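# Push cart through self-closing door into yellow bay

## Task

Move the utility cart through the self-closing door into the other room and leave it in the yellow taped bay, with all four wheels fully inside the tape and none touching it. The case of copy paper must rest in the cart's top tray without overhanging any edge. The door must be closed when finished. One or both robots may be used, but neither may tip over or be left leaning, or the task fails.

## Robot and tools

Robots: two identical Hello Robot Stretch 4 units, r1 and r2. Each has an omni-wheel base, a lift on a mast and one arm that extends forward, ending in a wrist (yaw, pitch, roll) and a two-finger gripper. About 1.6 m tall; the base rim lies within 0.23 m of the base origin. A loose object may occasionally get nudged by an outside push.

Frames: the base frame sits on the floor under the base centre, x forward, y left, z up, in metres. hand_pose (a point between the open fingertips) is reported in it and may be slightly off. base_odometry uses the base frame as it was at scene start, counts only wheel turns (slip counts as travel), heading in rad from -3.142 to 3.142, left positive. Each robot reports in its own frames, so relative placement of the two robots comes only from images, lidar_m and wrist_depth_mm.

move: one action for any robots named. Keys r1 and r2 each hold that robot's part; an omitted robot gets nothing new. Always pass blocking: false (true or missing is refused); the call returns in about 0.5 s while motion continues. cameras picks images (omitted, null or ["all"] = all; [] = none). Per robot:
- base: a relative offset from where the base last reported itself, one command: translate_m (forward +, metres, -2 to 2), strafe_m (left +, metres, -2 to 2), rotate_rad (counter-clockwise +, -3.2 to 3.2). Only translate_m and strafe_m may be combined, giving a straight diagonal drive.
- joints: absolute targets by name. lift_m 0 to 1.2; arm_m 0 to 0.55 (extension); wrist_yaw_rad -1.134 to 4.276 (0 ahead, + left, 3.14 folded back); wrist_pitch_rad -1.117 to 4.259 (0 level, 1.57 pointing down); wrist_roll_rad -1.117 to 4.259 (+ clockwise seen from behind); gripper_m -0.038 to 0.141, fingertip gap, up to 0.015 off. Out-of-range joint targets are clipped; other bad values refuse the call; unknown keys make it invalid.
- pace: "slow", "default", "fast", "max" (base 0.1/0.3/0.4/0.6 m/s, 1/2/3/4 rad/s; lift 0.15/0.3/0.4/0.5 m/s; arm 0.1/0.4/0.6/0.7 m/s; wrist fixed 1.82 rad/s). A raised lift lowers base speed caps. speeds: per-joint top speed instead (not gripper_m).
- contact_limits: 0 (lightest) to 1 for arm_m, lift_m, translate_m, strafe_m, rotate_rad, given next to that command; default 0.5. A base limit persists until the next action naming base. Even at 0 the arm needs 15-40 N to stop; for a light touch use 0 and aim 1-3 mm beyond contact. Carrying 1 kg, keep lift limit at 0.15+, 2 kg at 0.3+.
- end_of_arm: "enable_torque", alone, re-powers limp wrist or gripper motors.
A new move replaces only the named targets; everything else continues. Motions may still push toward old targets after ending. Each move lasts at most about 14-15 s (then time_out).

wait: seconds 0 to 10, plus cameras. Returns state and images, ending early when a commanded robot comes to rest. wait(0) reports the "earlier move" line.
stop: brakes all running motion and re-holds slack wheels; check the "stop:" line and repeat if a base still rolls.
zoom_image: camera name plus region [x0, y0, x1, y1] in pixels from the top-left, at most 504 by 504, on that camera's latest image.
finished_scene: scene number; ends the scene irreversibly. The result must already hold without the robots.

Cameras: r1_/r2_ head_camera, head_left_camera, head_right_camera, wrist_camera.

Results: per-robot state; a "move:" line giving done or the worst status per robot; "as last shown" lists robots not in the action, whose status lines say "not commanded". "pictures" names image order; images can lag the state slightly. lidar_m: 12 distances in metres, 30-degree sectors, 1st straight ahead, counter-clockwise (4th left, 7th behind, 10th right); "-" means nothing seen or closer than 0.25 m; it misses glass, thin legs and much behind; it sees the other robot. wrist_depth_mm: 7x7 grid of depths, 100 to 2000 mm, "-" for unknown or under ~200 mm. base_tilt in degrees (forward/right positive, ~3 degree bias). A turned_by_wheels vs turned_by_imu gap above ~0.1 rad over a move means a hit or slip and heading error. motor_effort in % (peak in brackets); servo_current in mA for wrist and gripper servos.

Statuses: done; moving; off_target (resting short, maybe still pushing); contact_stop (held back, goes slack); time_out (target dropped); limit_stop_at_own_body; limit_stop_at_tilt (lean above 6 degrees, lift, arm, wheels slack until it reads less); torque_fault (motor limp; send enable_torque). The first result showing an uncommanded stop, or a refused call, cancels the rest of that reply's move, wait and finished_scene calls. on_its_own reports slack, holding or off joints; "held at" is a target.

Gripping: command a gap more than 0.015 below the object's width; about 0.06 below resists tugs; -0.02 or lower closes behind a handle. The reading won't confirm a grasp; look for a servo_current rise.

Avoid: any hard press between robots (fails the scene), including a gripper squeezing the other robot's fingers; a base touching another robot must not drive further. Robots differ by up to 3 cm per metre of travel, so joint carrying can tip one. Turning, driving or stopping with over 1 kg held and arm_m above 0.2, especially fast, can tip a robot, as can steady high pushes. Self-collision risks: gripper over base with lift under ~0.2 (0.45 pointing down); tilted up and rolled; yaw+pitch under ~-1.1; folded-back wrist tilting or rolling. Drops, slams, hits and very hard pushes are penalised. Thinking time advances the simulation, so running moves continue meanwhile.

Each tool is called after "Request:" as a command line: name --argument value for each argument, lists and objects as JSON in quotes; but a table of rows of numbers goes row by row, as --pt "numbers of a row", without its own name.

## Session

Request:
move --blocking false

Scene clock: 0.00 s.
r1.base_odometry: x=+0.000 y=+0.000 heading=+0.000
r1.turned_by_wheels: +0.000
r1.turned_by_imu: +0.000
r1.base_tilt: forward=-1.6 right=+1.3
r1.lidar_m: 0.96 1.73 2.02 2.40 3.92 1.60 0.85 0.77 0.78 0.89 0.77 0.78
r1.base_status: not commanded
r1.joint_positions: lift_m=+0.124 arm_m=+0.000 wrist_yaw_rad=+3.194 wrist_pitch_rad=+0.002 wrist_roll_rad=+0.000 gripper_m=+0.056
r1.joint_status: not commanded
r1.measured_speeds: all 0
r1.motor_effort: lift_m=+19 arm_m=-4 wheel_0=-2 wheel_1=+1 wheel_2=+0
r1.servo_current: wrist_yaw_rad=59 wrist_pitch_rad=46 wrist_roll_rad=46 gripper_m=39
r1.hand_pose: x=-0.1216 y=+0.0722 z=+0.3019 quat_wxyz=(-0.026, -0.001, +0.000, +1.000) (m; r1's base frame)
r1.wrist_depth_mm: - 135 - - - - - / - 123 135 - - - - / - 121 191 - - - - / 110 136 194 - - - - / 137 - - - 1618 - - / 226 - 190 1098 188 1160 1118 / 224 163 750 798 768 768 759
r2.base_odometry: x=+0.000 y=+0.000 heading=+0.000
r2.turned_by_wheels: +0.000
r2.turned_by_imu: +0.000
r2.base_tilt: forward=-0.6 right=+0.1
r2.lidar_m: 1.29 1.32 1.58 2.33 2.36 2.78 1.41 1.41 2.77 2.39 2.42 1.48
r2.base_status: not commanded
r2.joint_positions: lift_m=+0.200 arm_m=+0.000 wrist_yaw_rad=+3.211 wrist_pitch_rad=+0.001 wrist_roll_rad=+0.000 gripper_m=+0.056
r2.joint_status: not commanded
r2.measured_speeds: all 0
r2.motor_effort: lift_m=+18 arm_m=-4 wheel_0=-1 wheel_1=+1 wheel_2=+1
r2.servo_current: wrist_yaw_rad=46 wrist_pitch_rad=39 wrist_roll_rad=52 gripper_m=52
r2.hand_pose: x=-0.1229 y=+0.0671 z=+0.3779 quat_wxyz=(-0.035, -0.001, +0.000, +0.999) (m; r2's base frame)
r2.wrist_depth_mm: - - 137 - - - - / - - 137 - - - - / - 109 138 - - - - / - 140 175 - - - - / 214 - - - - - - / 213 1281 196 1255 190 1336 1182 / 208 243 866 - - 854 878
pictures: r1_head_camera, r1_head_left_camera, r1_head_right_camera, r1_wrist_camera, r2_head_camera, r2_head_left_camera, r2_head_right_camera, r2_wrist_camera
Images, in order (width x height): r1_head_camera 420x560, r1_head_left_camera 420x672, r1_head_right_camera 420x672, r1_wrist_camera 616x392, r2_head_camera 420x560, r2_head_left_camera 420x672, r2_head_right_camera 420x672, r2_wrist_camera 616x392.

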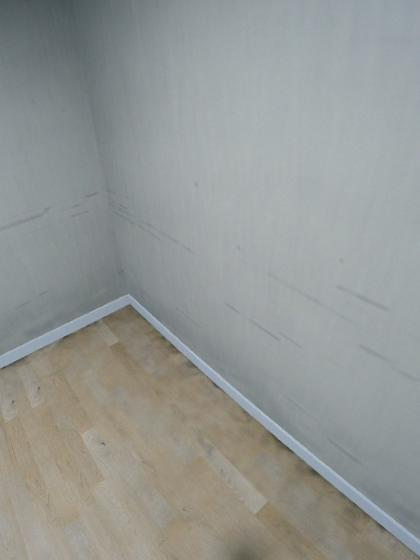

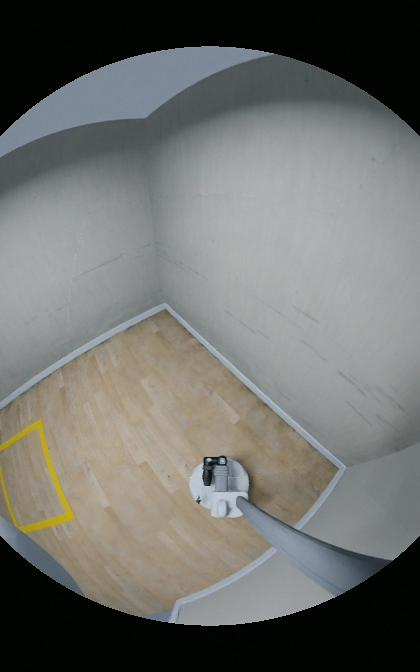

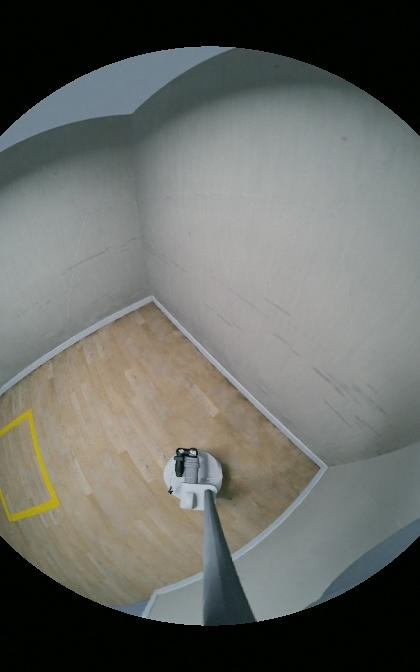

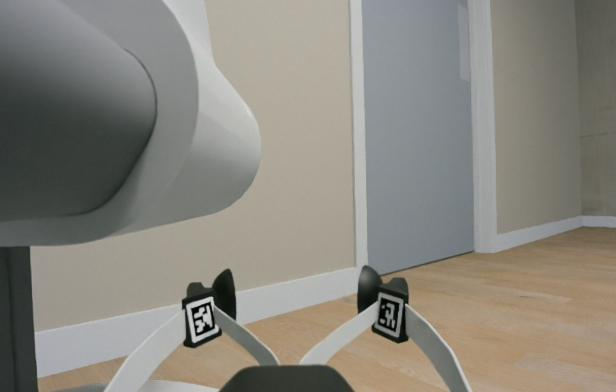

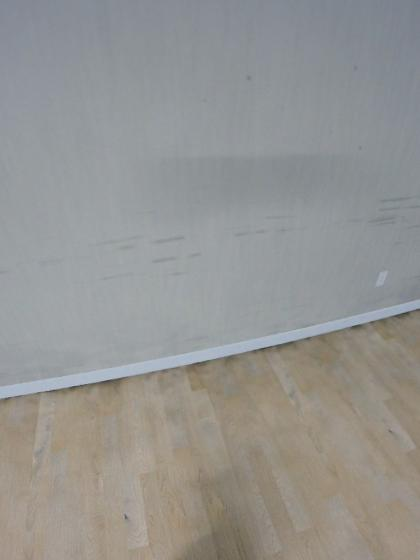

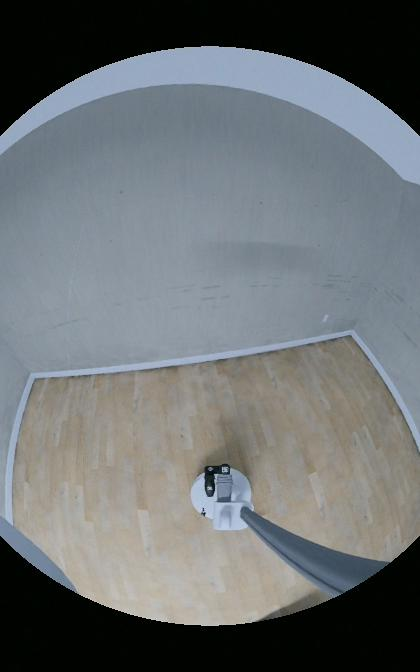

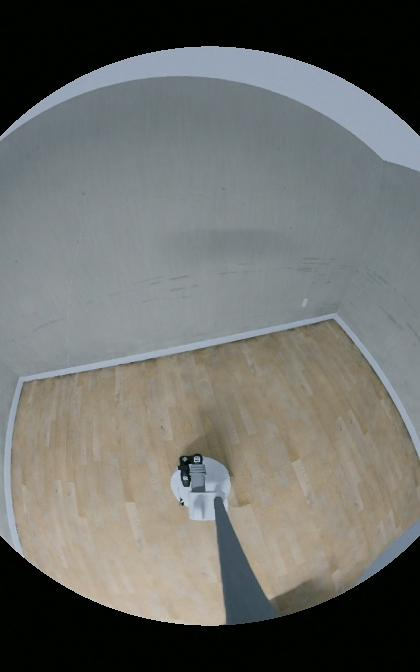

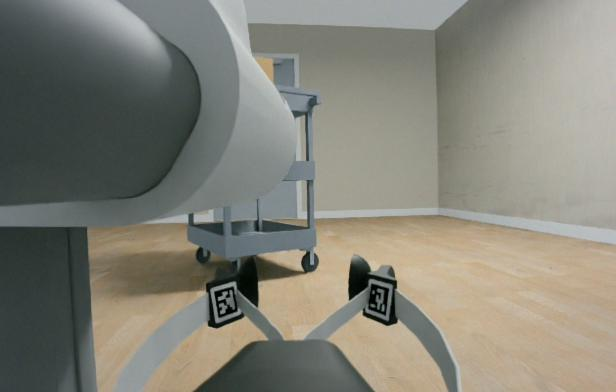

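Request:
move --blocking false --r1 '{"base":{"rotate_rad":2.5},"joints":{"lift_m":0.7},"pace":"fast"}' --r2 '{"base":{"rotate_rad":3.14},"joints":{"lift_m":0.75},"pace":"fast"}' --cameras '[]'

Request:
wait --seconds 3 --cameras '["r1_head_camera","r1_head_left_camera","r2_head_camera","r2_head_left_camera"]'

Scene clock: 17.00 s.
move: r1 moving; r2 moving
r1.base_odometry: x=+0.000 y=+0.000 heading=+0.379
r1.turned_by_wheels: +0.379
r1.turned_by_imu: +0.380
r1.base_tilt: forward=-1.6 right=+1.3
r1.lidar_m: 1.35 2.02 2.22 3.48 2.07 0.95 0.78 0.74 0.86 0.79 0.72 0.87
r1.base_status: rotate_rad moving
r1.joint_positions: lift_m=+0.187 arm_m=+0.000 wrist_yaw_rad=+3.194 wrist_pitch_rad=+0.002 wrist_roll_rad=+0.000 gripper_m=+0.056
r1.joint_status: lift_m moving
r1.measured_speeds: translate_m=+0.001 strafe_m=-0.001 rotate_rad=+1.461 lift_m=+0.244 arm_m=+0.000 wrist_yaw_rad=+0.000 wrist_pitch_rad=+0.000 wrist_roll_rad=+0.000
r1.motor_effort: lift_m=+25(28) arm_m=-4(4) wheel_0=-9(11) wheel_1=-8(9) wheel_2=-8(9)
r1.servo_current: wrist_yaw_rad=46(59) wrist_pitch_rad=39(52) wrist_roll_rad=33(65) gripper_m=39(46)
r1.hand_pose: x=-0.1216 y=+0.0722 z=+0.3649 quat_wxyz=(-0.026, -0.001, +0.000, +1.000) (m; r1's base frame)
r1.wrist_depth_mm: - 135 - - - - - / - 123 135 - - 1205 - / - 121 192 - - 1229 - / 111 136 195 - - 1205 - / 137 - - - - 1205 - / 216 - 190 - 188 1182 1308 / 223 151 189 143 854 866 917
r2.base_odometry: x=+0.000 y=+0.000 heading=+0.379
r2.turned_by_wheels: +0.379
r2.turned_by_imu: +0.368
r2.base_tilt: forward=-0.7 right=+0.0
r2.lidar_m: 1.30 1.44 2.25 2.32 2.57 1.55 1.43 3.02 2.43 2.39 1.66 1.33
r2.base_status: rotate_rad moving
r2.joint_positions: lift_m=+0.263 arm_m=+0.000 wrist_yaw_rad=+3.211 wrist_pitch_rad=+0.001 wrist_roll_rad=+0.000 gripper_m=+0.056
r2.joint_status: lift_m moving
r2.measured_speeds: translate_m=-0.001 strafe_m=+0.001 rotate_rad=+1.462 lift_m=+0.244 arm_m=+0.000 wrist_yaw_rad=+0.000 wrist_pitch_rad=+0.000 wrist_roll_rad=+0.000
r2.motor_effort: lift_m=+24(25) arm_m=-4(4) wheel_0=-5(11) wheel_1=-11(12) wheel_2=-13(13)
r2.servo_current: wrist_yaw_rad=52(52) wrist_pitch_rad=46(46) wrist_roll_rad=52(65) gripper_m=46(52)
r2.hand_pose: x=-0.1229 y=+0.0671 z=+0.4410 quat_wxyz=(-0.035, -0.001, +0.000, +0.999) (m; r2's base frame)
r2.wrist_depth_mm: - - 137 - - - - / - 107 137 - - - - / - 110 138 1537 - - - / - 140 178 - - - - / 216 - - - - - - / 213 1430 196 1499 190 1537 1336 / 211 243 1060 - - 1025 991
pictures: none
No camera images: "cameras" was empty.

Scene clock: 18.97 s.
earlier move: r1 moving; r2 done
r1.base_odometry: x=+0.000 y=+0.000 heading=+2.500
r1.turned_by_wheels: +2.121
r1.turned_by_imu: +2.133
r1.base_tilt: forward=-1.6 right=+1.2
r1.lidar_m: 2.04 0.94 0.74 0.74 0.86 0.79 0.77 0.89 1.43 2.02 2.28 3.60
r1.base_status: done
r1.joint_positions: lift_m=+0.700 arm_m=+0.000 wrist_yaw_rad=+3.194 wrist_pitch_rad=+0.002 wrist_roll_rad=+0.000 gripper_m=+0.056
r1.joint_status: lift_m moving
r1.measured_speeds: all 0
r1.motor_effort: lift_m=+25(28) arm_m=-4(4) wheel_0=-1(11) wheel_1=+1(10) wheel_2=+2(10)
r1.servo_current: wrist_yaw_rad=59(65) wrist_pitch_rad=33(52) wrist_roll_rad=52(65) gripper_m=46(52)
r1.hand_pose: x=-0.1216 y=+0.0722 z=+0.8772 quat_wxyz=(-0.026, -0.001, +0.000, +1.000) (m; r1's base frame)
r1.wrist_depth_mm: - 135 - - - - - / - 121 135 - - - - / - 120 187 - - - - / 111 135 200 - - - - / 137 - - - - - - / 215 - 190 - 187 - - / - 140 - 136 - - -
r2.base_odometry: x=+0.000 y=+0.000 heading=+3.139
r2.turned_by_wheels: +2.760
r2.turned_by_imu: +2.688
r2.base_tilt: forward=-0.7 right=+0.1
r2.lidar_m: 1.43 1.40 2.78 2.37 2.42 1.52 1.31 1.30 1.55 2.32 2.35 2.74
r2.base_status: done
r2.joint_positions: lift_m=+0.750 arm_m=+0.000 wrist_yaw_rad=+3.211 wrist_pitch_rad=+0.001 wrist_roll_rad=+0.000 gripper_m=+0.056
r2.joint_status: all done
r2.measured_speeds: all 0
r2.motor_effort: lift_m=+21(26) arm_m=-4(4) wheel_0=-4(12) wheel_1=-3(12) wheel_2=-5(17)
r2.servo_current: wrist_yaw_rad=46(52) wrist_pitch_rad=39(46) wrist_roll_rad=46(65) gripper_m=46(52)
r2.hand_pose: x=-0.1228 y=+0.0671 z=+0.9276 quat_wxyz=(-0.035, -0.001, +0.000, +0.999) (m; r2's base frame)
r2.wrist_depth_mm: - - 137 - - - - / - - 137 - - - - / - 110 138 231 - - - / - 140 163 - - - - / 215 - - - - - - / 212 - 189 - 188 - - / 210 123 - - - - -
wait: 1.97 of 3 s (r2 has come to rest)
pictures: r1_head_camera, r1_head_left_camera, r2_head_camera, r2_head_left_camera
Images, in order (width x height): r1_head_camera 420x560, r1_head_left_camera 420x672, r2_head_camera 420x560, r2_head_left_camera 420x672.

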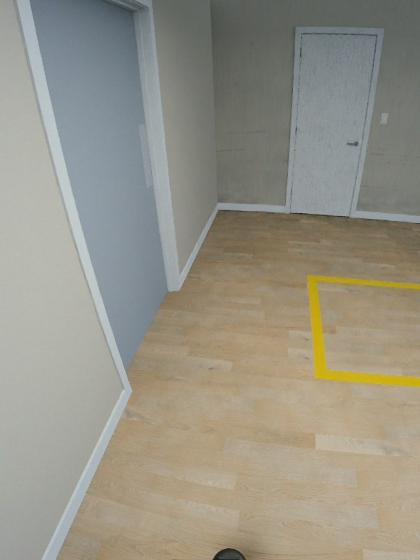

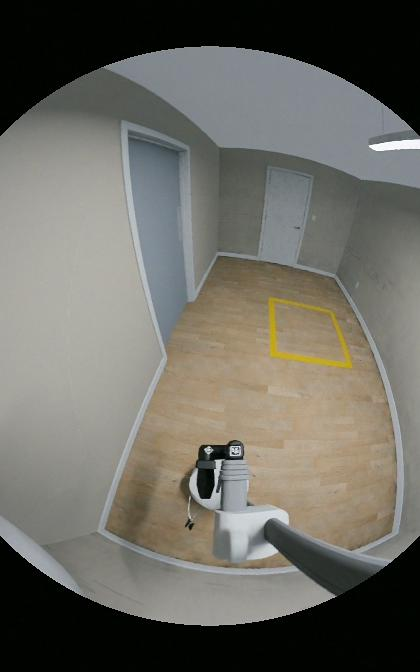

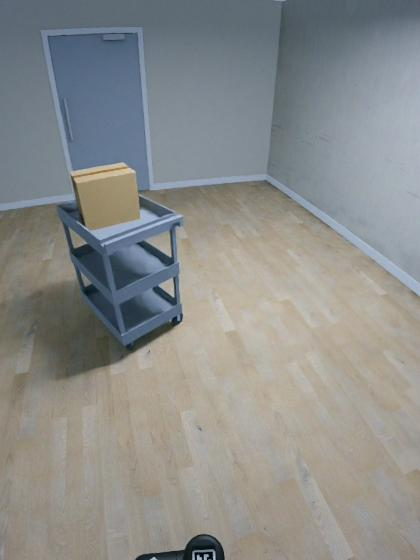

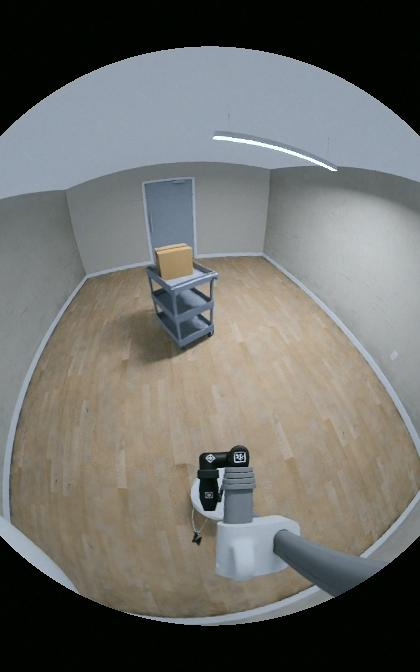

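Request:
zoom_image --camera "r2_head_camera" --region '[20, 20, 220, 360]'

Scaled by 1.482 from the camera's 420x560 image, which has a finer 1200x1600 frame.

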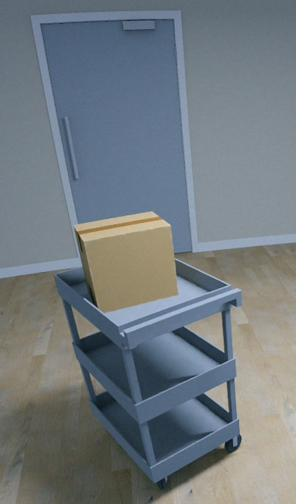

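Request:
move --blocking false --r1 '{"base":{"translate_m":1.5,"strafe_m":-0.26},"pace":"fast"}' --r2 '{"base":{"rotate_rad":0.4},"joints":{"lift_m":0.688,"wrist_yaw_rad":0.0,"wrist_roll_rad":1.57,"gripper_m":0.12}}' --cameras '[]'

Request:
wait --seconds 3 --cameras '["r2_head_camera"]'

Request:
wait --seconds 2 --cameras '["r1_head_camera"]'

Scene clock: 97.20 s.
earlier move: r1 done
move: r1 moving; r2 moving
r1.base_odometry: x=-0.033 y=+0.035 heading=+2.500
r1.turned_by_wheels: +0.000
r1.turned_by_imu: +0.000
r1.base_tilt: forward=-1.6 right=+1.3
r1.lidar_m: 2.05 0.93 0.77 0.75 0.83 0.83 0.81 0.92 1.50 2.01 2.26 3.60
r1.base_status: translate_m moving; strafe_m moving
r1.joint_positions: lift_m=+0.700 arm_m=+0.000 wrist_yaw_rad=+3.194 wrist_pitch_rad=+0.002 wrist_roll_rad=+0.000 gripper_m=+0.056
r1.joint_status: all done
r1.measured_speeds: translate_m=+0.182 strafe_m=-0.031 rotate_rad=-0.004 lift_m=+0.000 arm_m=+0.000 wrist_yaw_rad=+0.000 wrist_pitch_rad=+0.000 wrist_roll_rad=+0.000
r1.motor_effort: lift_m=+24(24) arm_m=-4(4) wheel_0=+8(9) wheel_1=+5(8) wheel_2=-10(12)
r1.servo_current: wrist_yaw_rad=52(59) wrist_pitch_rad=39(46) wrist_roll_rad=52(65) gripper_m=46(46)
r1.hand_pose: x=-0.1216 y=+0.0722 z=+0.8772 quat_wxyz=(-0.026, -0.001, +0.000, +1.000) (m; r1's base frame)
r1.wrist_depth_mm: - 134 - - - - - / - 120 136 - - - - / - 124 155 - - - - / 108 135 189 - - - - / 137 - - - - - - / 219 - 190 - 188 - - / 218 140 - 137 - - -
r2.base_odometry: x=+0.000 y=+0.000 heading=-2.897
r2.turned_by_wheels: +0.247
r2.turned_by_imu: +0.241
r2.base_tilt: forward=-0.7 right=+0.1
r2.lidar_m: 1.40 3.45 2.51 2.37 1.88 1.37 1.30 1.37 1.86 2.33 2.42 3.30
r2.base_status: rotate_rad moving
r2.joint_positions: lift_m=+0.713 arm_m=+0.000 wrist_yaw_rad=+2.649 wrist_pitch_rad=+0.001 wrist_roll_rad=+0.588 gripper_m=+0.075
r2.joint_status: lift_m moving; wrist_yaw_rad moving; wrist_roll_rad moving; gripper_m moving
r2.measured_speeds: translate_m=+0.002 strafe_m=-0.001 rotate_rad=+0.826 lift_m=-0.128 arm_m=+0.000 wrist_yaw_rad=-1.743 wrist_pitch_rad=+0.000 wrist_roll_rad=+1.820
r2.motor_effort: lift_m=+9(21) arm_m=-4(4) wheel_0=-8(12) wheel_1=-5(10) wheel_2=-9(11)
r2.servo_current: wrist_yaw_rad=78(137) wrist_pitch_rad=39(46) wrist_roll_rad=78(124) gripper_m=72(78)
r2.hand_pose: x=-0.0417 y=+0.2135 z=+0.8909 quat_wxyz=(+0.234, +0.070, +0.281, +0.928) (m; r2's base frame)
r2.wrist_depth_mm: - - - - - - - / - - - - - - - / - - - - - - - / - - - - - - - / 260 - - - - 1921 1863 / 250 - 189 - 188 1708 1499 / - - - - - 1397 1205
pictures: none
No camera images: "cameras" was empty.

Scene clock: 99.13 s.
earlier move: r1 moving; r2 done
r1.base_odometry: x=-0.526 y=+0.555 heading=+2.501
r1.turned_by_wheels: +0.000
r1.turned_by_imu: -0.001
r1.base_tilt: forward=-1.6 right=+1.3
r1.lidar_m: 1.84 1.03 0.76 0.74 0.85 1.34 1.53 1.73 2.06 2.04 2.27 3.17
r1.base_status: translate_m moving; strafe_m moving
r1.joint_positions: lift_m=+0.700 arm_m=+0.000 wrist_yaw_rad=+3.194 wrist_pitch_rad=+0.002 wrist_roll_rad=+0.000 gripper_m=+0.056
r1.joint_status: all done
r1.measured_speeds: translate_m=+0.394 strafe_m=-0.068 rotate_rad=+0.002 lift_m=+0.000 arm_m=+0.000 wrist_yaw_rad=+0.000 wrist_pitch_rad=+0.000 wrist_roll_rad=+0.000
r1.motor_effort: lift_m=+24(24) arm_m=-4(4) wheel_0=+6(11) wheel_1=+6(8) wheel_2=-5(13)
r1.servo_current: wrist_yaw_rad=59(78) wrist_pitch_rad=39(52) wrist_roll_rad=39(72) gripper_m=46(52)
r1.hand_pose: x=-0.1216 y=+0.0722 z=+0.8772 quat_wxyz=(-0.026, -0.001, +0.000, +1.000) (m; r1's base frame)
r1.wrist_depth_mm: - 134 - - - - - / - 117 134 - - - - / - 119 158 - - - - / 111 135 183 - - - - / 138 - - - - - - / 217 - 190 - 187 - - / 216 141 - 136 - - -
r2.base_odometry: x=+0.000 y=+0.000 heading=-2.745
r2.turned_by_wheels: +0.152
r2.turned_by_imu: +0.149
r2.base_tilt: forward=-0.7 right=+0.1
r2.lidar_m: 1.41 3.05 2.41 2.38 1.66 1.32 1.31 1.44 2.25 2.32 2.57 1.53
r2.base_status: done
r2.joint_positions: lift_m=+0.688 arm_m=+0.000 wrist_yaw_rad=+0.003 wrist_pitch_rad=+0.001 wrist_roll_rad=+1.568 gripper_m=+0.120
r2.joint_status: all done
r2.measured_speeds: all 0
r2.motor_effort: lift_m=+14(21) arm_m=-4(5) wheel_0=-3(12) wheel_1=-2(10) wheel_2=-3(11)
r2.servo_current: wrist_yaw_rad=52(137) wrist_pitch_rad=39(46) wrist_roll_rad=46(124) gripper_m=46(104)
r2.hand_pose: x=+0.4596 y=-0.0866 z=+0.8662 quat_wxyz=(+0.708, +0.706, +0.001, +0.001) (m; r2's base frame)
r2.wrist_depth_mm: - - - - - 1708 1182 / - - - - - 1464 1205 / - - - 1430 1863 1430 1182 / - - - 1464 - 1576 1255 / - - - - - 1661 1182 / - - 198 - 214 1537 1205 / - - - - - 1756 1205
wait: 1.93 of 3 s (r2 has come to rest)
pictures: r2_head_camera
Images, in order (width x height): r2_head_camera 420x560.

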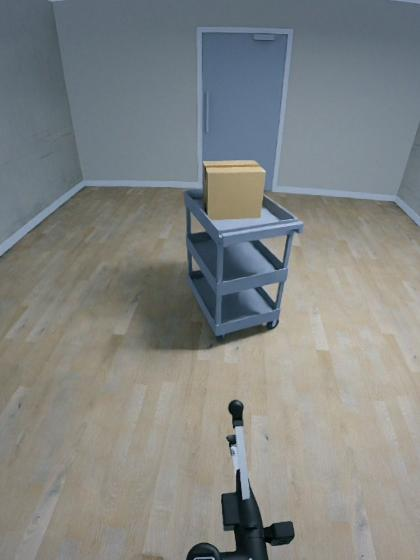

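Scene clock: 101.13 s.
earlier move: r1 moving
r1.base_odometry: x=-1.024 y=+1.081 heading=+2.501
r1.turned_by_wheels: +0.000
r1.turned_by_imu: +0.000
r1.base_tilt: forward=-1.6 right=+1.3
r1.lidar_m: 1.82 0.97 0.84 0.82 0.84 1.35 2.24 2.50 2.07 2.02 2.27 2.46
r1.base_status: translate_m moving; strafe_m moving
r1.joint_positions: lift_m=+0.700 arm_m=+0.000 wrist_yaw_rad=+3.194 wrist_pitch_rad=+0.002 wrist_roll_rad=+0.000 gripper_m=+0.056
r1.joint_status: all done
r1.measured_speeds: translate_m=+0.162 strafe_m=-0.029 rotate_rad=+0.003 lift_m=+0.000 arm_m=+0.000 wrist_yaw_rad=+0.000 wrist_pitch_rad=+0.000 wrist_roll_rad=+0.000
r1.motor_effort: lift_m=+24(24) arm_m=-4(4) wheel_0=+3(11) wheel_1=+3(8) wheel_2=+1(13)
r1.servo_current: wrist_yaw_rad=33(78) wrist_pitch_rad=39(52) wrist_roll_rad=46(72) gripper_m=33(52)
r1.hand_pose: x=-0.1216 y=+0.0722 z=+0.8772 quat_wxyz=(-0.026, -0.001, +0.000, +1.000) (m; r1's base frame)
r1.wrist_depth_mm: - 135 - - - - - / - 119 141 - - - - / - 124 161 - - - - / 109 135 215 - - - - / 214 - - - - - - / - - 194 - 187 - - / 1921 1921 1921 153 - 1808 -
r2.base_odometry: x=+0.000 y=+0.000 heading=-2.745
r2.turned_by_wheels: +0.000
r2.turned_by_imu: +0.000
r2.base_tilt: forward=-0.6 right=+0.1
r2.lidar_m: 1.39 3.05 2.41 2.39 1.67 1.34 1.31 1.45 2.23 2.33 2.56 1.54
r2.base_status: done
r2.joint_positions: lift_m=+0.688 arm_m=+0.000 wrist_yaw_rad=+0.003 wrist_pitch_rad=+0.001 wrist_roll_rad=+1.568 gripper_m=+0.120
r2.joint_status: all done
r2.measured_speeds: all 0
r2.motor_effort: lift_m=+14(21) arm_m=-4(5) wheel_0=-3(12) wheel_1=-2(10) wheel_2=-3(11)
r2.servo_current: wrist_yaw_rad=46(137) wrist_pitch_rad=46(46) wrist_roll_rad=39(124) gripper_m=46(104)
r2.hand_pose: x=+0.4596 y=-0.0866 z=+0.8662 quat_wxyz=(+0.708, +0.706, +0.001, +0.001) (m; r2's base frame)
r2.wrist_depth_mm: - - - - - 1708 1160 / - - - - - 1499 1205 / - - - 1499 1863 1397 1229 / - - - 1464 - 1537 1205 / - - - - - 1618 1205 / - - 199 - 213 1537 1205 / - - - - - 1708 1205
wait: 2.00 s; no rest
pictures: r1_head_camera
Images, in order (width x height): r1_head_camera 420x560.

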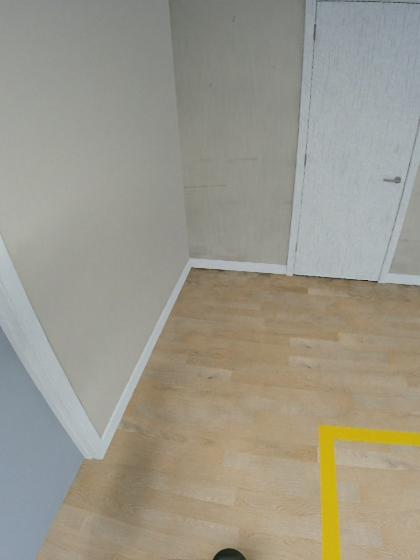

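Request:
move --blocking false --r1 '{"base":{"translate_m":0.25,"strafe_m":-0.05},"pace":"fast"}' --r2 '{"base":{"translate_m":0.38,"strafe_m":-0.13}}' --cameras '[]'

Request:
wait --seconds 1.6 --cameras '[]'

Request:
move --blocking false --r1 '{"base":{"rotate_rad":1.36}}' --cameras '[]'

Request:
wait --seconds 2 --cameras '["r1_head_camera","r2_wrist_camera","r2_head_camera"]'

Scene clock: 115.03 s.
earlier move: r1 done
move: r1 moving; r2 moving
r1.base_odometry: x=-1.079 y=+1.141 heading=+2.501
r1.turned_by_wheels: +0.000
r1.turned_by_imu: +0.000
r1.base_tilt: forward=-1.6 right=+1.3
r1.lidar_m: 1.81 0.93 0.82 0.82 0.88 1.34 2.33 2.51 2.06 2.03 2.27 2.38
r1.base_status: translate_m moving; strafe_m moving
r1.joint_positions: lift_m=+0.700 arm_m=+0.000 wrist_yaw_rad=+3.194 wrist_pitch_rad=+0.002 wrist_roll_rad=+0.000 gripper_m=+0.056
r1.joint_status: not commanded
r1.measured_speeds: translate_m=+0.184 strafe_m=-0.036 rotate_rad=+0.004 lift_m=+0.000 arm_m=+0.000 wrist_yaw_rad=+0.000 wrist_pitch_rad=+0.000 wrist_roll_rad=+0.000
r1.motor_effort: lift_m=+24(24) arm_m=-4(4) wheel_0=+9(10) wheel_1=+5(6) wheel_2=-11(11)
r1.servo_current: wrist_yaw_rad=39(59) wrist_pitch_rad=39(52) wrist_roll_rad=52(59) gripper_m=39(46)
r1.hand_pose: x=-0.1216 y=+0.0722 z=+0.8772 quat_wxyz=(-0.026, -0.001, +0.000, +1.000) (m; r1's base frame)
r1.wrist_depth_mm: - 134 - - - - - / - 122 135 - - - - / - 125 156 - - - - / 107 135 211 - - - - / 213 - - - - - - / - - 194 - 187 - - / 220 1921 1921 153 - 1808 -
r2.base_odometry: x=-0.033 y=-0.002 heading=-2.744
r2.turned_by_wheels: +0.000
r2.turned_by_imu: +0.001
r2.base_tilt: forward=-0.7 right=+0.1
r2.lidar_m: 1.36 3.01 2.40 2.38 1.70 1.36 1.34 1.47 2.30 2.32 2.56 1.51
r2.base_status: translate_m moving; strafe_m moving
r2.joint_positions: lift_m=+0.688 arm_m=+0.000 wrist_yaw_rad=+0.003 wrist_pitch_rad=+0.001 wrist_roll_rad=+1.568 gripper_m=+0.120
r2.joint_status: not commanded
r2.measured_speeds: translate_m=+0.121 strafe_m=-0.041 rotate_rad=+0.005 lift_m=+0.000 arm_m=+0.000 wrist_yaw_rad=+0.000 wrist_pitch_rad=+0.000 wrist_roll_rad=+0.000
r2.motor_effort: lift_m=+14(14) arm_m=-4(5) wheel_0=+9(11) wheel_1=+5(6) wheel_2=-12(13)
r2.servo_current: wrist_yaw_rad=52(52) wrist_pitch_rad=33(46) wrist_roll_rad=39(52) gripper_m=46(52)
r2.hand_pose: x=+0.4596 y=-0.0866 z=+0.8662 quat_wxyz=(+0.708, +0.706, +0.001, +0.001) (m; r2's base frame)
r2.wrist_depth_mm: - - - - - 1708 1182 / - - - - - 1499 1182 / - - - 1464 1576 1537 1205 / - - - 1430 - 1661 1205 / - - - - - 1661 1205 / - - 198 - 214 1537 1205 / - - - - - 1708 1229
pictures: none
No camera images: "cameras" was empty.

Scene clock: 116.47 s.
earlier move: r1 done; r2 moving
r1.base_odometry: x=-1.217 y=+1.295 heading=+2.500
r1.turned_by_wheels: +0.000
r1.turned_by_imu: -0.001
r1.base_tilt: forward=-1.6 right=+1.3
r1.lidar_m: 1.83 0.94 0.81 0.81 0.93 1.36 2.54 2.51 2.05 2.02 2.23 2.18
r1.base_status: done
r1.joint_positions: lift_m=+0.700 arm_m=+0.000 wrist_yaw_rad=+3.194 wrist_pitch_rad=+0.002 wrist_roll_rad=+0.000 gripper_m=+0.056
r1.joint_status: not commanded
r1.measured_speeds: all 0
r1.motor_effort: lift_m=+24(24) arm_m=-4(4) wheel_0=-1(12) wheel_1=+0(6) wheel_2=+0(12)
r1.servo_current: wrist_yaw_rad=52(65) wrist_pitch_rad=39(52) wrist_roll_rad=39(59) gripper_m=39(46)
r1.hand_pose: x=-0.1216 y=+0.0722 z=+0.8772 quat_wxyz=(-0.026, -0.001, +0.000, +1.000) (m; r1's base frame)
r1.wrist_depth_mm: - 135 - - - - - / - 123 146 - - - - / - 121 191 - - - - / 111 136 206 - - - - / 216 - - - - - - / - - 193 - 187 - - / 1921 1863 1921 153 - 1921 -
r2.base_odometry: x=-0.363 y=-0.024 heading=-2.745
r2.turned_by_wheels: +0.000
r2.turned_by_imu: +0.000
r2.base_tilt: forward=-0.6 right=+0.1
r2.lidar_m: 1.04 3.13 2.47 2.45 2.13 1.70 1.66 1.85 2.28 2.27 2.50 1.18
r2.base_status: translate_m moving; strafe_m moving
r2.joint_positions: lift_m=+0.688 arm_m=+0.000 wrist_yaw_rad=+0.003 wrist_pitch_rad=+0.001 wrist_roll_rad=+1.568 gripper_m=+0.120
r2.joint_status: not commanded
r2.measured_speeds: translate_m=+0.140 strafe_m=-0.046 rotate_rad=+0.005 lift_m=+0.000 arm_m=+0.000 wrist_yaw_rad=+0.000 wrist_pitch_rad=+0.000 wrist_roll_rad=+0.000
r2.motor_effort: lift_m=+14(15) arm_m=-4(5) wheel_0=+1(15) wheel_1=+2(6) wheel_2=-3(14)
r2.servo_current: wrist_yaw_rad=52(59) wrist_pitch_rad=39(46) wrist_roll_rad=59(59) gripper_m=52(59)
r2.hand_pose: x=+0.4596 y=-0.0866 z=+0.8662 quat_wxyz=(+0.708, +0.706, +0.001, +0.001) (m; r2's base frame)
r2.wrist_depth_mm: - - - - - 1661 1182 / - - - - - 1618 1118 / - - - 1138 - 1205 960 / - - - 1138 - 891 - / - - - - - 1430 1160 / - - 199 - 213 1537 1205 / - - - - - 1756 1229
wait: 1.43 of 1.6 s (r1 has come to rest)
pictures: none
No camera images: "cameras" was empty.

Scene clock: 116.97 s.
earlier move: r2 moving
move: r1 moving
r1.base_odometry: x=-1.217 y=+1.295 heading=+2.753
r1.turned_by_wheels: +0.253
r1.turned_by_imu: +0.253
r1.base_tilt: forward=-1.6 right=+1.3
r1.lidar_m: 1.21 0.82 0.83 0.84 1.02 2.26 2.56 2.22 2.03 2.08 2.29 2.15
r1.base_status: rotate_rad moving
r1.joint_positions: lift_m=+0.700 arm_m=+0.000 wrist_yaw_rad=+3.194 wrist_pitch_rad=+0.002 wrist_roll_rad=+0.000 gripper_m=+0.056
r1.joint_status: not commanded
r1.measured_speeds: translate_m=+0.001 strafe_m=-0.001 rotate_rad=+0.971 lift_m=+0.000 arm_m=+0.000 wrist_yaw_rad=+0.000 wrist_pitch_rad=+0.000 wrist_roll_rad=+0.000
r1.motor_effort: lift_m=+24(24) arm_m=-4(4) wheel_0=-8(9) wheel_1=-7(8) wheel_2=-7(7)
r1.servo_current: wrist_yaw_rad=26(59) wrist_pitch_rad=39(46) wrist_roll_rad=46(72) gripper_m=33(46)
r1.hand_pose: x=-0.1216 y=+0.0722 z=+0.8772 quat_wxyz=(-0.026, -0.001, +0.000, +1.000) (m; r1's base frame)
r1.wrist_depth_mm: - 135 - - - - - / - 123 146 - - - - / - 121 191 - - - - / 111 135 206 - - - - / 216 - - - - - - / - - 193 - 187 - - / 1983 1921 1983 154 - 1921 -
r2.base_odometry: x=-0.401 y=-0.027 heading=-2.744
r2.turned_by_wheels: +0.000
r2.turned_by_imu: +0.000
r2.base_tilt: forward=-0.7 right=+0.0
r2.lidar_m: 0.99 3.11 2.48 2.43 2.15 1.72 1.68 1.91 2.30 2.26 2.48 1.12
r2.base_status: translate_m moving; strafe_m moving
r2.joint_positions: lift_m=+0.688 arm_m=+0.000 wrist_yaw_rad=+0.003 wrist_pitch_rad=+0.001 wrist_roll_rad=+1.568 gripper_m=+0.120
r2.joint_status: not commanded
r2.measured_speeds: translate_m=+0.014 strafe_m=-0.004 rotate_rad=+0.000 lift_m=+0.000 arm_m=+0.000 wrist_yaw_rad=+0.000 wrist_pitch_rad=+0.000 wrist_roll_rad=+0.000
r2.motor_effort: lift_m=+14(15) arm_m=-4(4) wheel_0=+2(6) wheel_1=+5(5) wheel_2=-3(5)
r2.servo_current: wrist_yaw_rad=39(52) wrist_pitch_rad=39(39) wrist_roll_rad=52(52) gripper_m=46(59)
r2.hand_pose: x=+0.4596 y=-0.0866 z=+0.8662 quat_wxyz=(+0.708, +0.706, +0.001, +0.001) (m; r2's base frame)
r2.wrist_depth_mm: - - - - - 1708 1182 / - - - - - 1618 1078 / - - - 1098 - 1205 - / - - - 1098 - 854 - / - - - 1098 - 1336 1182 / - - 198 - 213 1537 1229 / - - - - - 1756 1205
pictures: none
No camera images: "cameras" was empty.

Scene clock: 117.30 s.
earlier move: r1 moving; r2 done
r1.base_odometry: x=-1.217 y=+1.295 heading=-3.084
r1.turned_by_wheels: +0.447
r1.turned_by_imu: +0.448
r1.base_tilt: forward=-1.6 right=+1.2
r1.lidar_m: 0.83 0.82 0.84 1.02 1.84 2.56 2.29 2.02 2.05 2.40 2.15 1.33
r1.base_status: rotate_rad moving
r1.joint_positions: lift_m=+0.700 arm_m=+0.000 wrist_yaw_rad=+3.194 wrist_pitch_rad=+0.002 wrist_roll_rad=+0.000 gripper_m=+0.056
r1.joint_status: not commanded
r1.measured_speeds: translate_m=+0.000 strafe_m=+0.000 rotate_rad=+1.630 lift_m=+0.000 arm_m=+0.000 wrist_yaw_rad=+0.000 wrist_pitch_rad=+0.000 wrist_roll_rad=+0.000
r1.motor_effort: lift_m=+24(24) arm_m=-4(4) wheel_0=-7(9) wheel_1=-5(9) wheel_2=-7(8)
r1.servo_current: wrist_yaw_rad=39(65) wrist_pitch_rad=33(46) wrist_roll_rad=39(72) gripper_m=39(46)
r1.hand_pose: x=-0.1216 y=+0.0722 z=+0.8772 quat_wxyz=(-0.026, -0.001, +0.000, +1.000) (m; r1's base frame)
r1.wrist_depth_mm: - 135 - - - - - / - 123 146 - - - - / - 121 192 - - - - / 110 136 207 - - - - / 137 - - - - - - / 216 - 193 - 187 - - / - 164 1921 153 - 1863 -
r2.base_odometry: x=-0.401 y=-0.027 heading=-2.744
r2.turned_by_wheels: +0.000
r2.turned_by_imu: +0.000
r2.base_tilt: forward=-0.7 right=+0.0
r2.lidar_m: 0.99 3.11 2.50 2.46 2.14 1.72 1.70 1.89 2.29 2.27 2.47 1.10
r2.base_status: done
r2.joint_positions: lift_m=+0.688 arm_m=+0.000 wrist_yaw_rad=+0.003 wrist_pitch_rad=+0.001 wrist_roll_rad=+1.568 gripper_m=+0.120
r2.joint_status: not commanded
r2.measured_speeds: all 0
r2.motor_effort: lift_m=+14(15) arm_m=-4(4) wheel_0=+1(6) wheel_1=+4(5) wheel_2=-2(5)
r2.servo_current: wrist_yaw_rad=46(52) wrist_pitch_rad=39(46) wrist_roll_rad=39(59) gripper_m=46(59)
r2.hand_pose: x=+0.4596 y=-0.0866 z=+0.8662 quat_wxyz=(+0.708, +0.706, +0.001, +0.001) (m; r2's base frame)
r2.wrist_depth_mm: - - - - - 1708 1182 / - - - - - 1618 1078 / - - - 1078 - 1255 - / - - - 1098 - 854 - / - - - 1118 - 1336 1138 / - - 198 - 213 1537 1205 / - - - - - 1756 1182
wait: 0.33 of 2 s (r2 has come to rest)
pictures: r1_head_camera, r2_head_camera, r2_wrist_camera
Images, in order (width x height): r1_head_camera 420x560, r2_head_camera 420x560, r2_wrist_camera 616x392.

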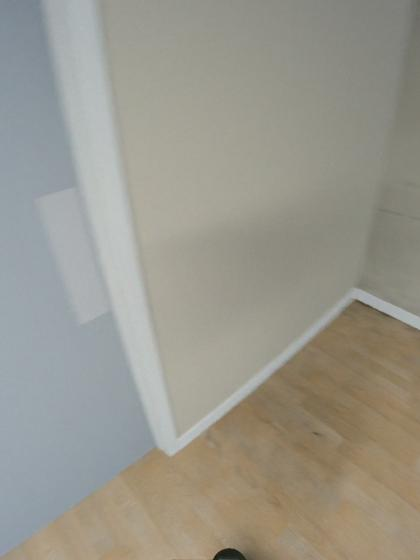

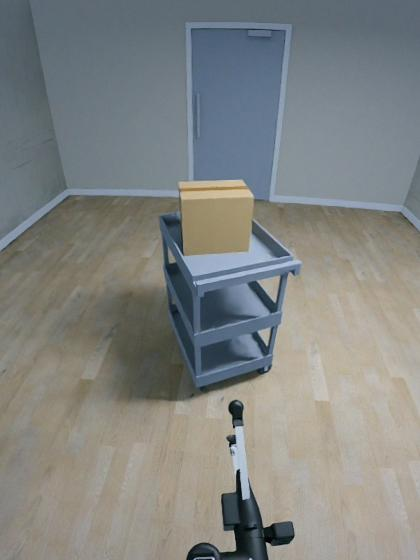

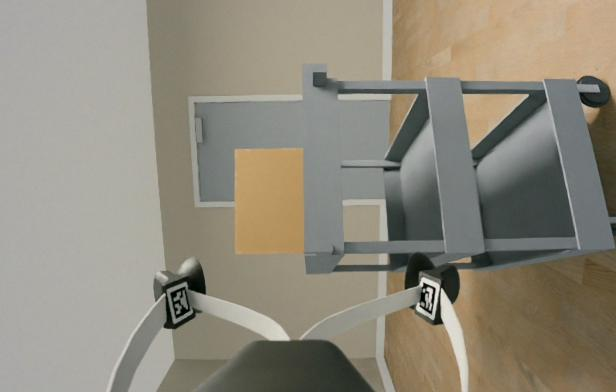

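Request:
move --blocking false --r2 '{"base":{"translate_m":0.22,"strafe_m":-0.085}}' --cameras '[]'

Request:
wait --seconds 2.2 --cameras '["r1_head_camera","r2_wrist_camera"]'

Scene clock: 130.70 s.
earlier move: r1 done
move: r2 moving
r1.base_odometry: x=-1.217 y=+1.295 heading=-2.423
r1.turned_by_wheels: +0.660
r1.turned_by_imu: +0.664
r1.base_tilt: forward=-1.6 right=+1.3
r1.lidar_m: 0.83 0.84 1.04 2.53 2.59 2.15 2.02 2.12 2.32 2.17 1.15 0.82
r1.base_status: done
r1.joint_positions: lift_m=+0.700 arm_m=+0.000 wrist_yaw_rad=+3.194 wrist_pitch_rad=+0.002 wrist_roll_rad=+0.000 gripper_m=+0.056
r1.joint_status: not commanded
r1.measured_speeds: all 0
r1.motor_effort: lift_m=+24(24) arm_m=-4(4) wheel_0=-3(4) wheel_1=-2(2) wheel_2=-1(1)
r1.servo_current: wrist_yaw_rad=59(65) wrist_pitch_rad=39(46) wrist_roll_rad=52(59) gripper_m=46(46)
r1.hand_pose: x=-0.1216 y=+0.0722 z=+0.8772 quat_wxyz=(-0.026, -0.001, +0.000, +1.000) (m; r1's base frame)
r1.wrist_depth_mm: - 135 - - - - - / - 123 146 - - - - / - 121 191 - - - - / 110 136 206 - - - - / 216 - - - - - - / - - 193 - 188 - - / 1983 1921 1983 153 - 1921 -
r2.base_odometry: x=-0.434 y=-0.028 heading=-2.744
r2.turned_by_wheels: +0.000
r2.turned_by_imu: +0.001
r2.base_tilt: forward=-0.7 right=+0.1
r2.lidar_m: 0.94 3.16 2.51 2.45 2.19 1.77 1.72 1.92 2.27 2.26 2.51 1.13
r2.base_status: translate_m moving; strafe_m moving
r2.joint_positions: lift_m=+0.688 arm_m=+0.000 wrist_yaw_rad=+0.003 wrist_pitch_rad=+0.001 wrist_roll_rad=+1.568 gripper_m=+0.120
r2.joint_status: not commanded
r2.measured_speeds: translate_m=+0.121 strafe_m=-0.047 rotate_rad=-0.001 lift_m=+0.000 arm_m=+0.000 wrist_yaw_rad=+0.000 wrist_pitch_rad=+0.000 wrist_roll_rad=+0.000
r2.motor_effort: lift_m=+14(14) arm_m=-4(4) wheel_0=+11(14) wheel_1=+5(7) wheel_2=-12(12)
r2.servo_current: wrist_yaw_rad=52(52) wrist_pitch_rad=39(39) wrist_roll_rad=46(52) gripper_m=46(59)
r2.hand_pose: x=+0.4596 y=-0.0866 z=+0.8662 quat_wxyz=(+0.708, +0.706, +0.001, +0.001) (m; r2's base frame)
r2.wrist_depth_mm: - - - - - 1708 1182 / - - - - - 1618 1138 / - - - 1078 - 1118 - / - - - 1060 - 854 - / - - - 1060 - 820 - / - - 198 - 214 1499 1229 / - - - - - 1708 1205
pictures: none
No camera images: "cameras" was empty.

Scene clock: 132.37 s.
earlier move: r2 done
r1.base_odometry: x=-1.217 y=+1.295 heading=-2.423
r1.turned_by_wheels: +0.000
r1.turned_by_imu: +0.000
r1.base_tilt: forward=-1.6 right=+1.2
r1.lidar_m: 0.84 0.86 1.02 2.53 2.61 2.14 2.02 2.08 2.30 2.17 1.15 0.82
r1.base_status: done
r1.joint_positions: lift_m=+0.700 arm_m=+0.000 wrist_yaw_rad=+3.194 wrist_pitch_rad=+0.002 wrist_roll_rad=+0.000 gripper_m=+0.056
r1.joint_status: not commanded
r1.measured_speeds: all 0
r1.motor_effort: lift_m=+24(24) arm_m=-4(4) wheel_0=-4(4) wheel_1=-2(2) wheel_2=-1(2)
r1.servo_current: wrist_yaw_rad=46(65) wrist_pitch_rad=33(52) wrist_roll_rad=59(65) gripper_m=39(46)
r1.hand_pose: x=-0.1216 y=+0.0722 z=+0.8772 quat_wxyz=(-0.026, -0.001, +0.000, +1.000) (m; r1's base frame)
r1.wrist_depth_mm: - 135 - - - - - / - 123 146 - - - - / - 121 191 - - - - / 111 136 206 - - - - / 217 - - - - - - / - - 194 - 187 - - / 1921 1921 1983 154 - 1863 -
r2.base_odometry: x=-0.636 y=-0.034 heading=-2.744
r2.turned_by_wheels: +0.000
r2.turned_by_imu: +0.000
r2.base_tilt: forward=-0.7 right=+0.0
r2.lidar_m: 0.77 3.18 2.52 2.51 2.44 1.97 1.94 2.12 2.22 2.19 2.41 0.94
r2.base_status: done
r2.joint_positions: lift_m=+0.688 arm_m=+0.000 wrist_yaw_rad=+0.003 wrist_pitch_rad=+0.001 wrist_roll_rad=+1.568 gripper_m=+0.120
r2.joint_status: not commanded
r2.measured_speeds: all 0
r2.motor_effort: lift_m=+14(15) arm_m=-4(4) wheel_0=+2(14) wheel_1=+4(7) wheel_2=-3(14)
r2.servo_current: wrist_yaw_rad=46(59) wrist_pitch_rad=46(46) wrist_roll_rad=59(59) gripper_m=46(59)
r2.hand_pose: x=+0.4596 y=-0.0866 z=+0.8662 quat_wxyz=(+0.708, +0.706, +0.001, +0.001) (m; r2's base frame)
r2.wrist_depth_mm: - - - - - 1708 1182 / - - - - - 1661 1182 / - - - - - 707 1042 / - - - 891 - 683 - / - - 891 661 - 654 - / - - 200 621 198 627 1160 / - - - - - 1708 1182
wait: 1.67 of 2.2 s (r2 has come to rest)
pictures: r1_head_camera, r2_wrist_camera
Images, in order (width x height): r1_head_camera 420x560, r2_wrist_camera 616x392.

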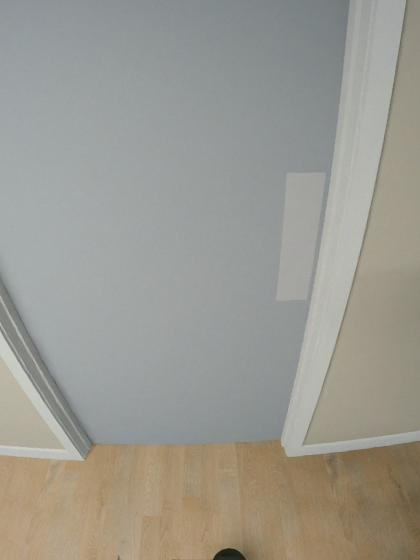

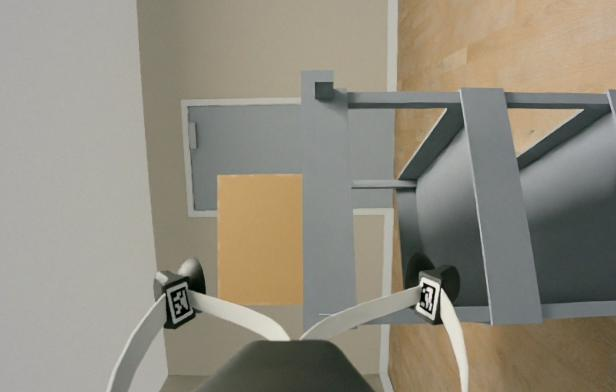

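Request:
move --blocking false --r1 '{"base":{"translate_m":0.55,"strafe_m":0.03}}' --r2 '{"base":{"translate_m":0.3,"strafe_m":-0.05}}' --cameras '[]'

Request:
wait --seconds 3 --cameras '[]'

Request:
move --blocking false --r1 '{"base":{"translate_m":1.2},"pace":"slow","contact_limits":{"translate_m":1.0}}' --cameras '["r2_wrist_camera","r2_head_camera"]'

Scene clock: 152.60 s.
move: r1 moving; r2 moving
r1.base_odometry: x=-1.240 y=+1.273 heading=-2.423
r1.turned_by_wheels: +0.000
r1.turned_by_imu: +0.000
r1.base_tilt: forward=-1.6 right=+1.3
r1.lidar_m: 0.79 0.82 0.99 2.48 2.61 2.16 2.06 2.13 2.31 2.16 1.09 0.78
r1.base_status: translate_m moving; strafe_m moving
r1.joint_positions: lift_m=+0.700 arm_m=+0.000 wrist_yaw_rad=+3.194 wrist_pitch_rad=+0.002 wrist_roll_rad=+0.000 gripper_m=+0.056
r1.joint_status: not commanded
r1.measured_speeds: translate_m=+0.121 strafe_m=+0.006 rotate_rad=+0.001 lift_m=+0.000 arm_m=+0.000 wrist_yaw_rad=+0.000 wrist_pitch_rad=+0.000 wrist_roll_rad=+0.000
r1.motor_effort: lift_m=+24(24) arm_m=-4(4) wheel_0=+6(7) wheel_1=+6(7) wheel_2=-9(9)
r1.servo_current: wrist_yaw_rad=46(59) wrist_pitch_rad=39(52) wrist_roll_rad=39(59) gripper_m=39(46)
r1.hand_pose: x=-0.1216 y=+0.0722 z=+0.8772 quat_wxyz=(-0.026, -0.001, +0.000, +1.000) (m; r1's base frame)
r1.wrist_depth_mm: - 135 - - - - - / - 120 143 - - - - / - 123 165 - - - - / 110 136 210 - - - - / 215 - - - - - - / - - 193 - 187 - - / 1983 1921 1983 154 - 1863 -
r2.base_odometry: x=-0.667 y=-0.041 heading=-2.744
r2.turned_by_wheels: +0.000
r2.turned_by_imu: +0.001
r2.base_tilt: forward=-0.7 right=+0.1
r2.lidar_m: 0.76 3.20 2.56 2.48 2.46 2.01 1.96 2.18 2.23 2.22 2.45 0.89
r2.base_status: translate_m moving; strafe_m moving
r2.joint_positions: lift_m=+0.688 arm_m=+0.000 wrist_yaw_rad=+0.003 wrist_pitch_rad=+0.001 wrist_roll_rad=+1.568 gripper_m=+0.120
r2.joint_status: not commanded
r2.measured_speeds: translate_m=+0.122 strafe_m=-0.020 rotate_rad=+0.006 lift_m=+0.000 arm_m=+0.000 wrist_yaw_rad=+0.000 wrist_pitch_rad=+0.000 wrist_roll_rad=+0.000
r2.motor_effort: lift_m=+14(15) arm_m=-4(4) wheel_0=+7(10) wheel_1=+5(7) wheel_2=-12(13)
r2.servo_current: wrist_yaw_rad=33(65) wrist_pitch_rad=39(46) wrist_roll_rad=46(52) gripper_m=52(59)
r2.hand_pose: x=+0.4596 y=-0.0866 z=+0.8662 quat_wxyz=(+0.708, +0.706, +0.001, +0.001) (m; r2's base frame)
r2.wrist_depth_mm: - - - - - 1708 1182 / - - - - - 1499 1205 / - - - - - 683 1098 / - - - 661 - 654 - / - - 854 634 - 621 - / - - 200 603 192 591 603 / - - - - - 1708 1205
pictures: none
No camera images: "cameras" was empty.

Scene clock: 154.57 s.
earlier move: r1 moving; r2 done
r1.base_odometry: x=-1.583 y=+0.938 heading=-2.423
r1.turned_by_wheels: +0.000
r1.turned_by_imu: +0.000
r1.base_tilt: forward=-1.6 right=+1.3
r1.lidar_m: 0.30 0.35 0.46 0.92 2.60 2.69 2.54 2.63 2.24 1.24 0.40 0.35
r1.base_status: translate_m moving; strafe_m moving
r1.joint_positions: lift_m=+0.700 arm_m=+0.000 wrist_yaw_rad=+3.194 wrist_pitch_rad=+0.002 wrist_roll_rad=+0.000 gripper_m=+0.056
r1.joint_status: not commanded
r1.measured_speeds: translate_m=+0.144 strafe_m=+0.010 rotate_rad=-0.002 lift_m=+0.000 arm_m=+0.000 wrist_yaw_rad=+0.000 wrist_pitch_rad=+0.000 wrist_roll_rad=+0.000
r1.motor_effort: lift_m=+24(24) arm_m=-4(4) wheel_0=+2(8) wheel_1=+2(8) wheel_2=+0(10)
r1.servo_current: wrist_yaw_rad=33(65) wrist_pitch_rad=39(52) wrist_roll_rad=52(78) gripper_m=39(46)
r1.hand_pose: x=-0.1216 y=+0.0722 z=+0.8772 quat_wxyz=(-0.026, -0.001, +0.000, +1.000) (m; r1's base frame)
r1.wrist_depth_mm: - 135 - - - - - / - 121 145 - - - - / - 120 188 - - - - / 110 135 203 - - - - / 216 - - - - - - / - - 193 - 187 - - / 1983 1921 1983 153 - 1863 -
r2.base_odometry: x=-0.932 y=-0.103 heading=-2.744
r2.turned_by_wheels: +0.000
r2.turned_by_imu: +0.001
r2.base_tilt: forward=-0.7 right=+0.1
r2.lidar_m: 0.50 0.62 2.56 2.51 2.79 2.26 2.23 2.48 2.23 2.20 2.42 0.60
r2.base_status: done
r2.joint_positions: lift_m=+0.688 arm_m=+0.000 wrist_yaw_rad=+0.003 wrist_pitch_rad=+0.001 wrist_roll_rad=+1.568 gripper_m=+0.120
r2.joint_status: not commanded
r2.measured_speeds: all 0
r2.motor_effort: lift_m=+14(15) arm_m=-4(5) wheel_0=+3(12) wheel_1=+5(8) wheel_2=-4(14)
r2.servo_current: wrist_yaw_rad=46(65) wrist_pitch_rad=39(46) wrist_roll_rad=46(65) gripper_m=52(59)
r2.hand_pose: x=+0.4596 y=-0.0866 z=+0.8662 quat_wxyz=(+0.708, +0.706, +0.001, +0.001) (m; r2's base frame)
r2.wrist_depth_mm: - - - - - 1756 1182 / - - - 430 - 1756 442 / - - - 418 - 1756 421 / - - - 404 404 - - / - - 591 387 382 - - / - - 200 315 198 - - / - - 580 - - - -
wait: 1.97 of 3 s (r2 has come to rest)
pictures: none
No camera images: "cameras" was empty.

Scene clock: 155.07 s.
earlier move: r1 replaced
move: r1 moving
r1.base_odometry: x=-1.621 y=+0.902 heading=-2.423
r1.turned_by_wheels: +0.000
r1.turned_by_imu: +0.000
r1.base_tilt: forward=-1.6 right=+1.3
r1.lidar_m: 0.26 0.28 0.39 0.69 2.61 2.72 2.59 2.68 2.28 1.00 0.38 0.27
r1.base_status: earlier translate_m replaced; translate_m moving
r1.joint_positions: lift_m=+0.700 arm_m=+0.000 wrist_yaw_rad=+3.194 wrist_pitch_rad=+0.002 wrist_roll_rad=+0.000 gripper_m=+0.056
r1.joint_status: not commanded
r1.measured_speeds: translate_m=+0.100 strafe_m=+0.001 rotate_rad=+0.001 lift_m=+0.000 arm_m=+0.000 wrist_yaw_rad=+0.000 wrist_pitch_rad=+0.000 wrist_roll_rad=+0.000
r1.motor_effort: lift_m=+24(24) arm_m=-4(4) wheel_0=+6(7) wheel_1=+4(5) wheel_2=-4(5)
r1.servo_current: wrist_yaw_rad=46(65) wrist_pitch_rad=39(46) wrist_roll_rad=39(59) gripper_m=33(39)
r1.contact_limits: translate_m 1
r1.hand_pose: x=-0.1216 y=+0.0722 z=+0.8772 quat_wxyz=(-0.026, -0.001, +0.000, +1.000) (m; r1's base frame)
r1.wrist_depth_mm: - 135 - - - - - / - 121 135 - - - - / - 124 188 - - - - / 110 136 213 - - - - / 215 - - - - - - / - - 194 - 187 - - / 1921 1921 1983 153 - 1863 -
r2: as last shown
r2.turned_by_imu: +0.000
r2.lidar_m: 0.49 0.61 2.58 2.49 2.81 2.26 2.22 2.48 2.21 2.18 2.40 0.60
r2.motor_effort: lift_m=+14(14) arm_m=-4(4) wheel_0=+3(4) wheel_1=+5(5) wheel_2=-4(5)
r2.servo_current: wrist_yaw_rad=46(52) wrist_pitch_rad=39(46) wrist_roll_rad=59(59) gripper_m=52(52)
r2.wrist_depth_mm: - - - - - 1756 1182 / - - - 433 - 1708 442 / - - - 418 - 1756 424 / - - - 407 404 - - / - - 591 387 379 - - / - - 200 314 198 - - / - - 580 - - - -
pictures: r2_head_camera, r2_wrist_camera
Images, in order (width x height): r2_head_camera 420x560, r2_wrist_camera 616x392.

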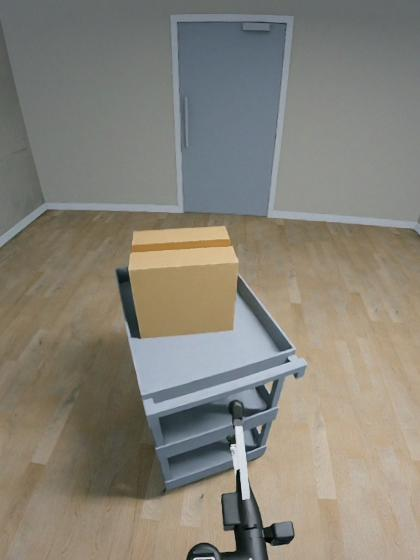

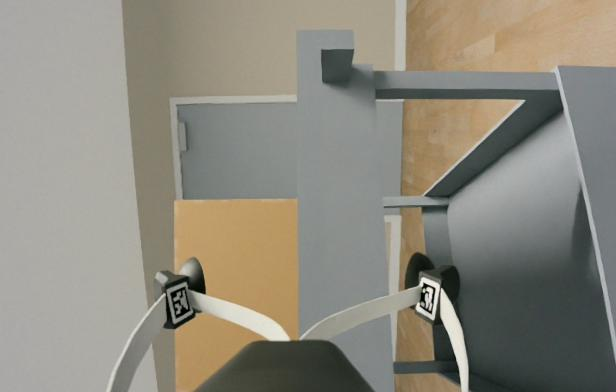

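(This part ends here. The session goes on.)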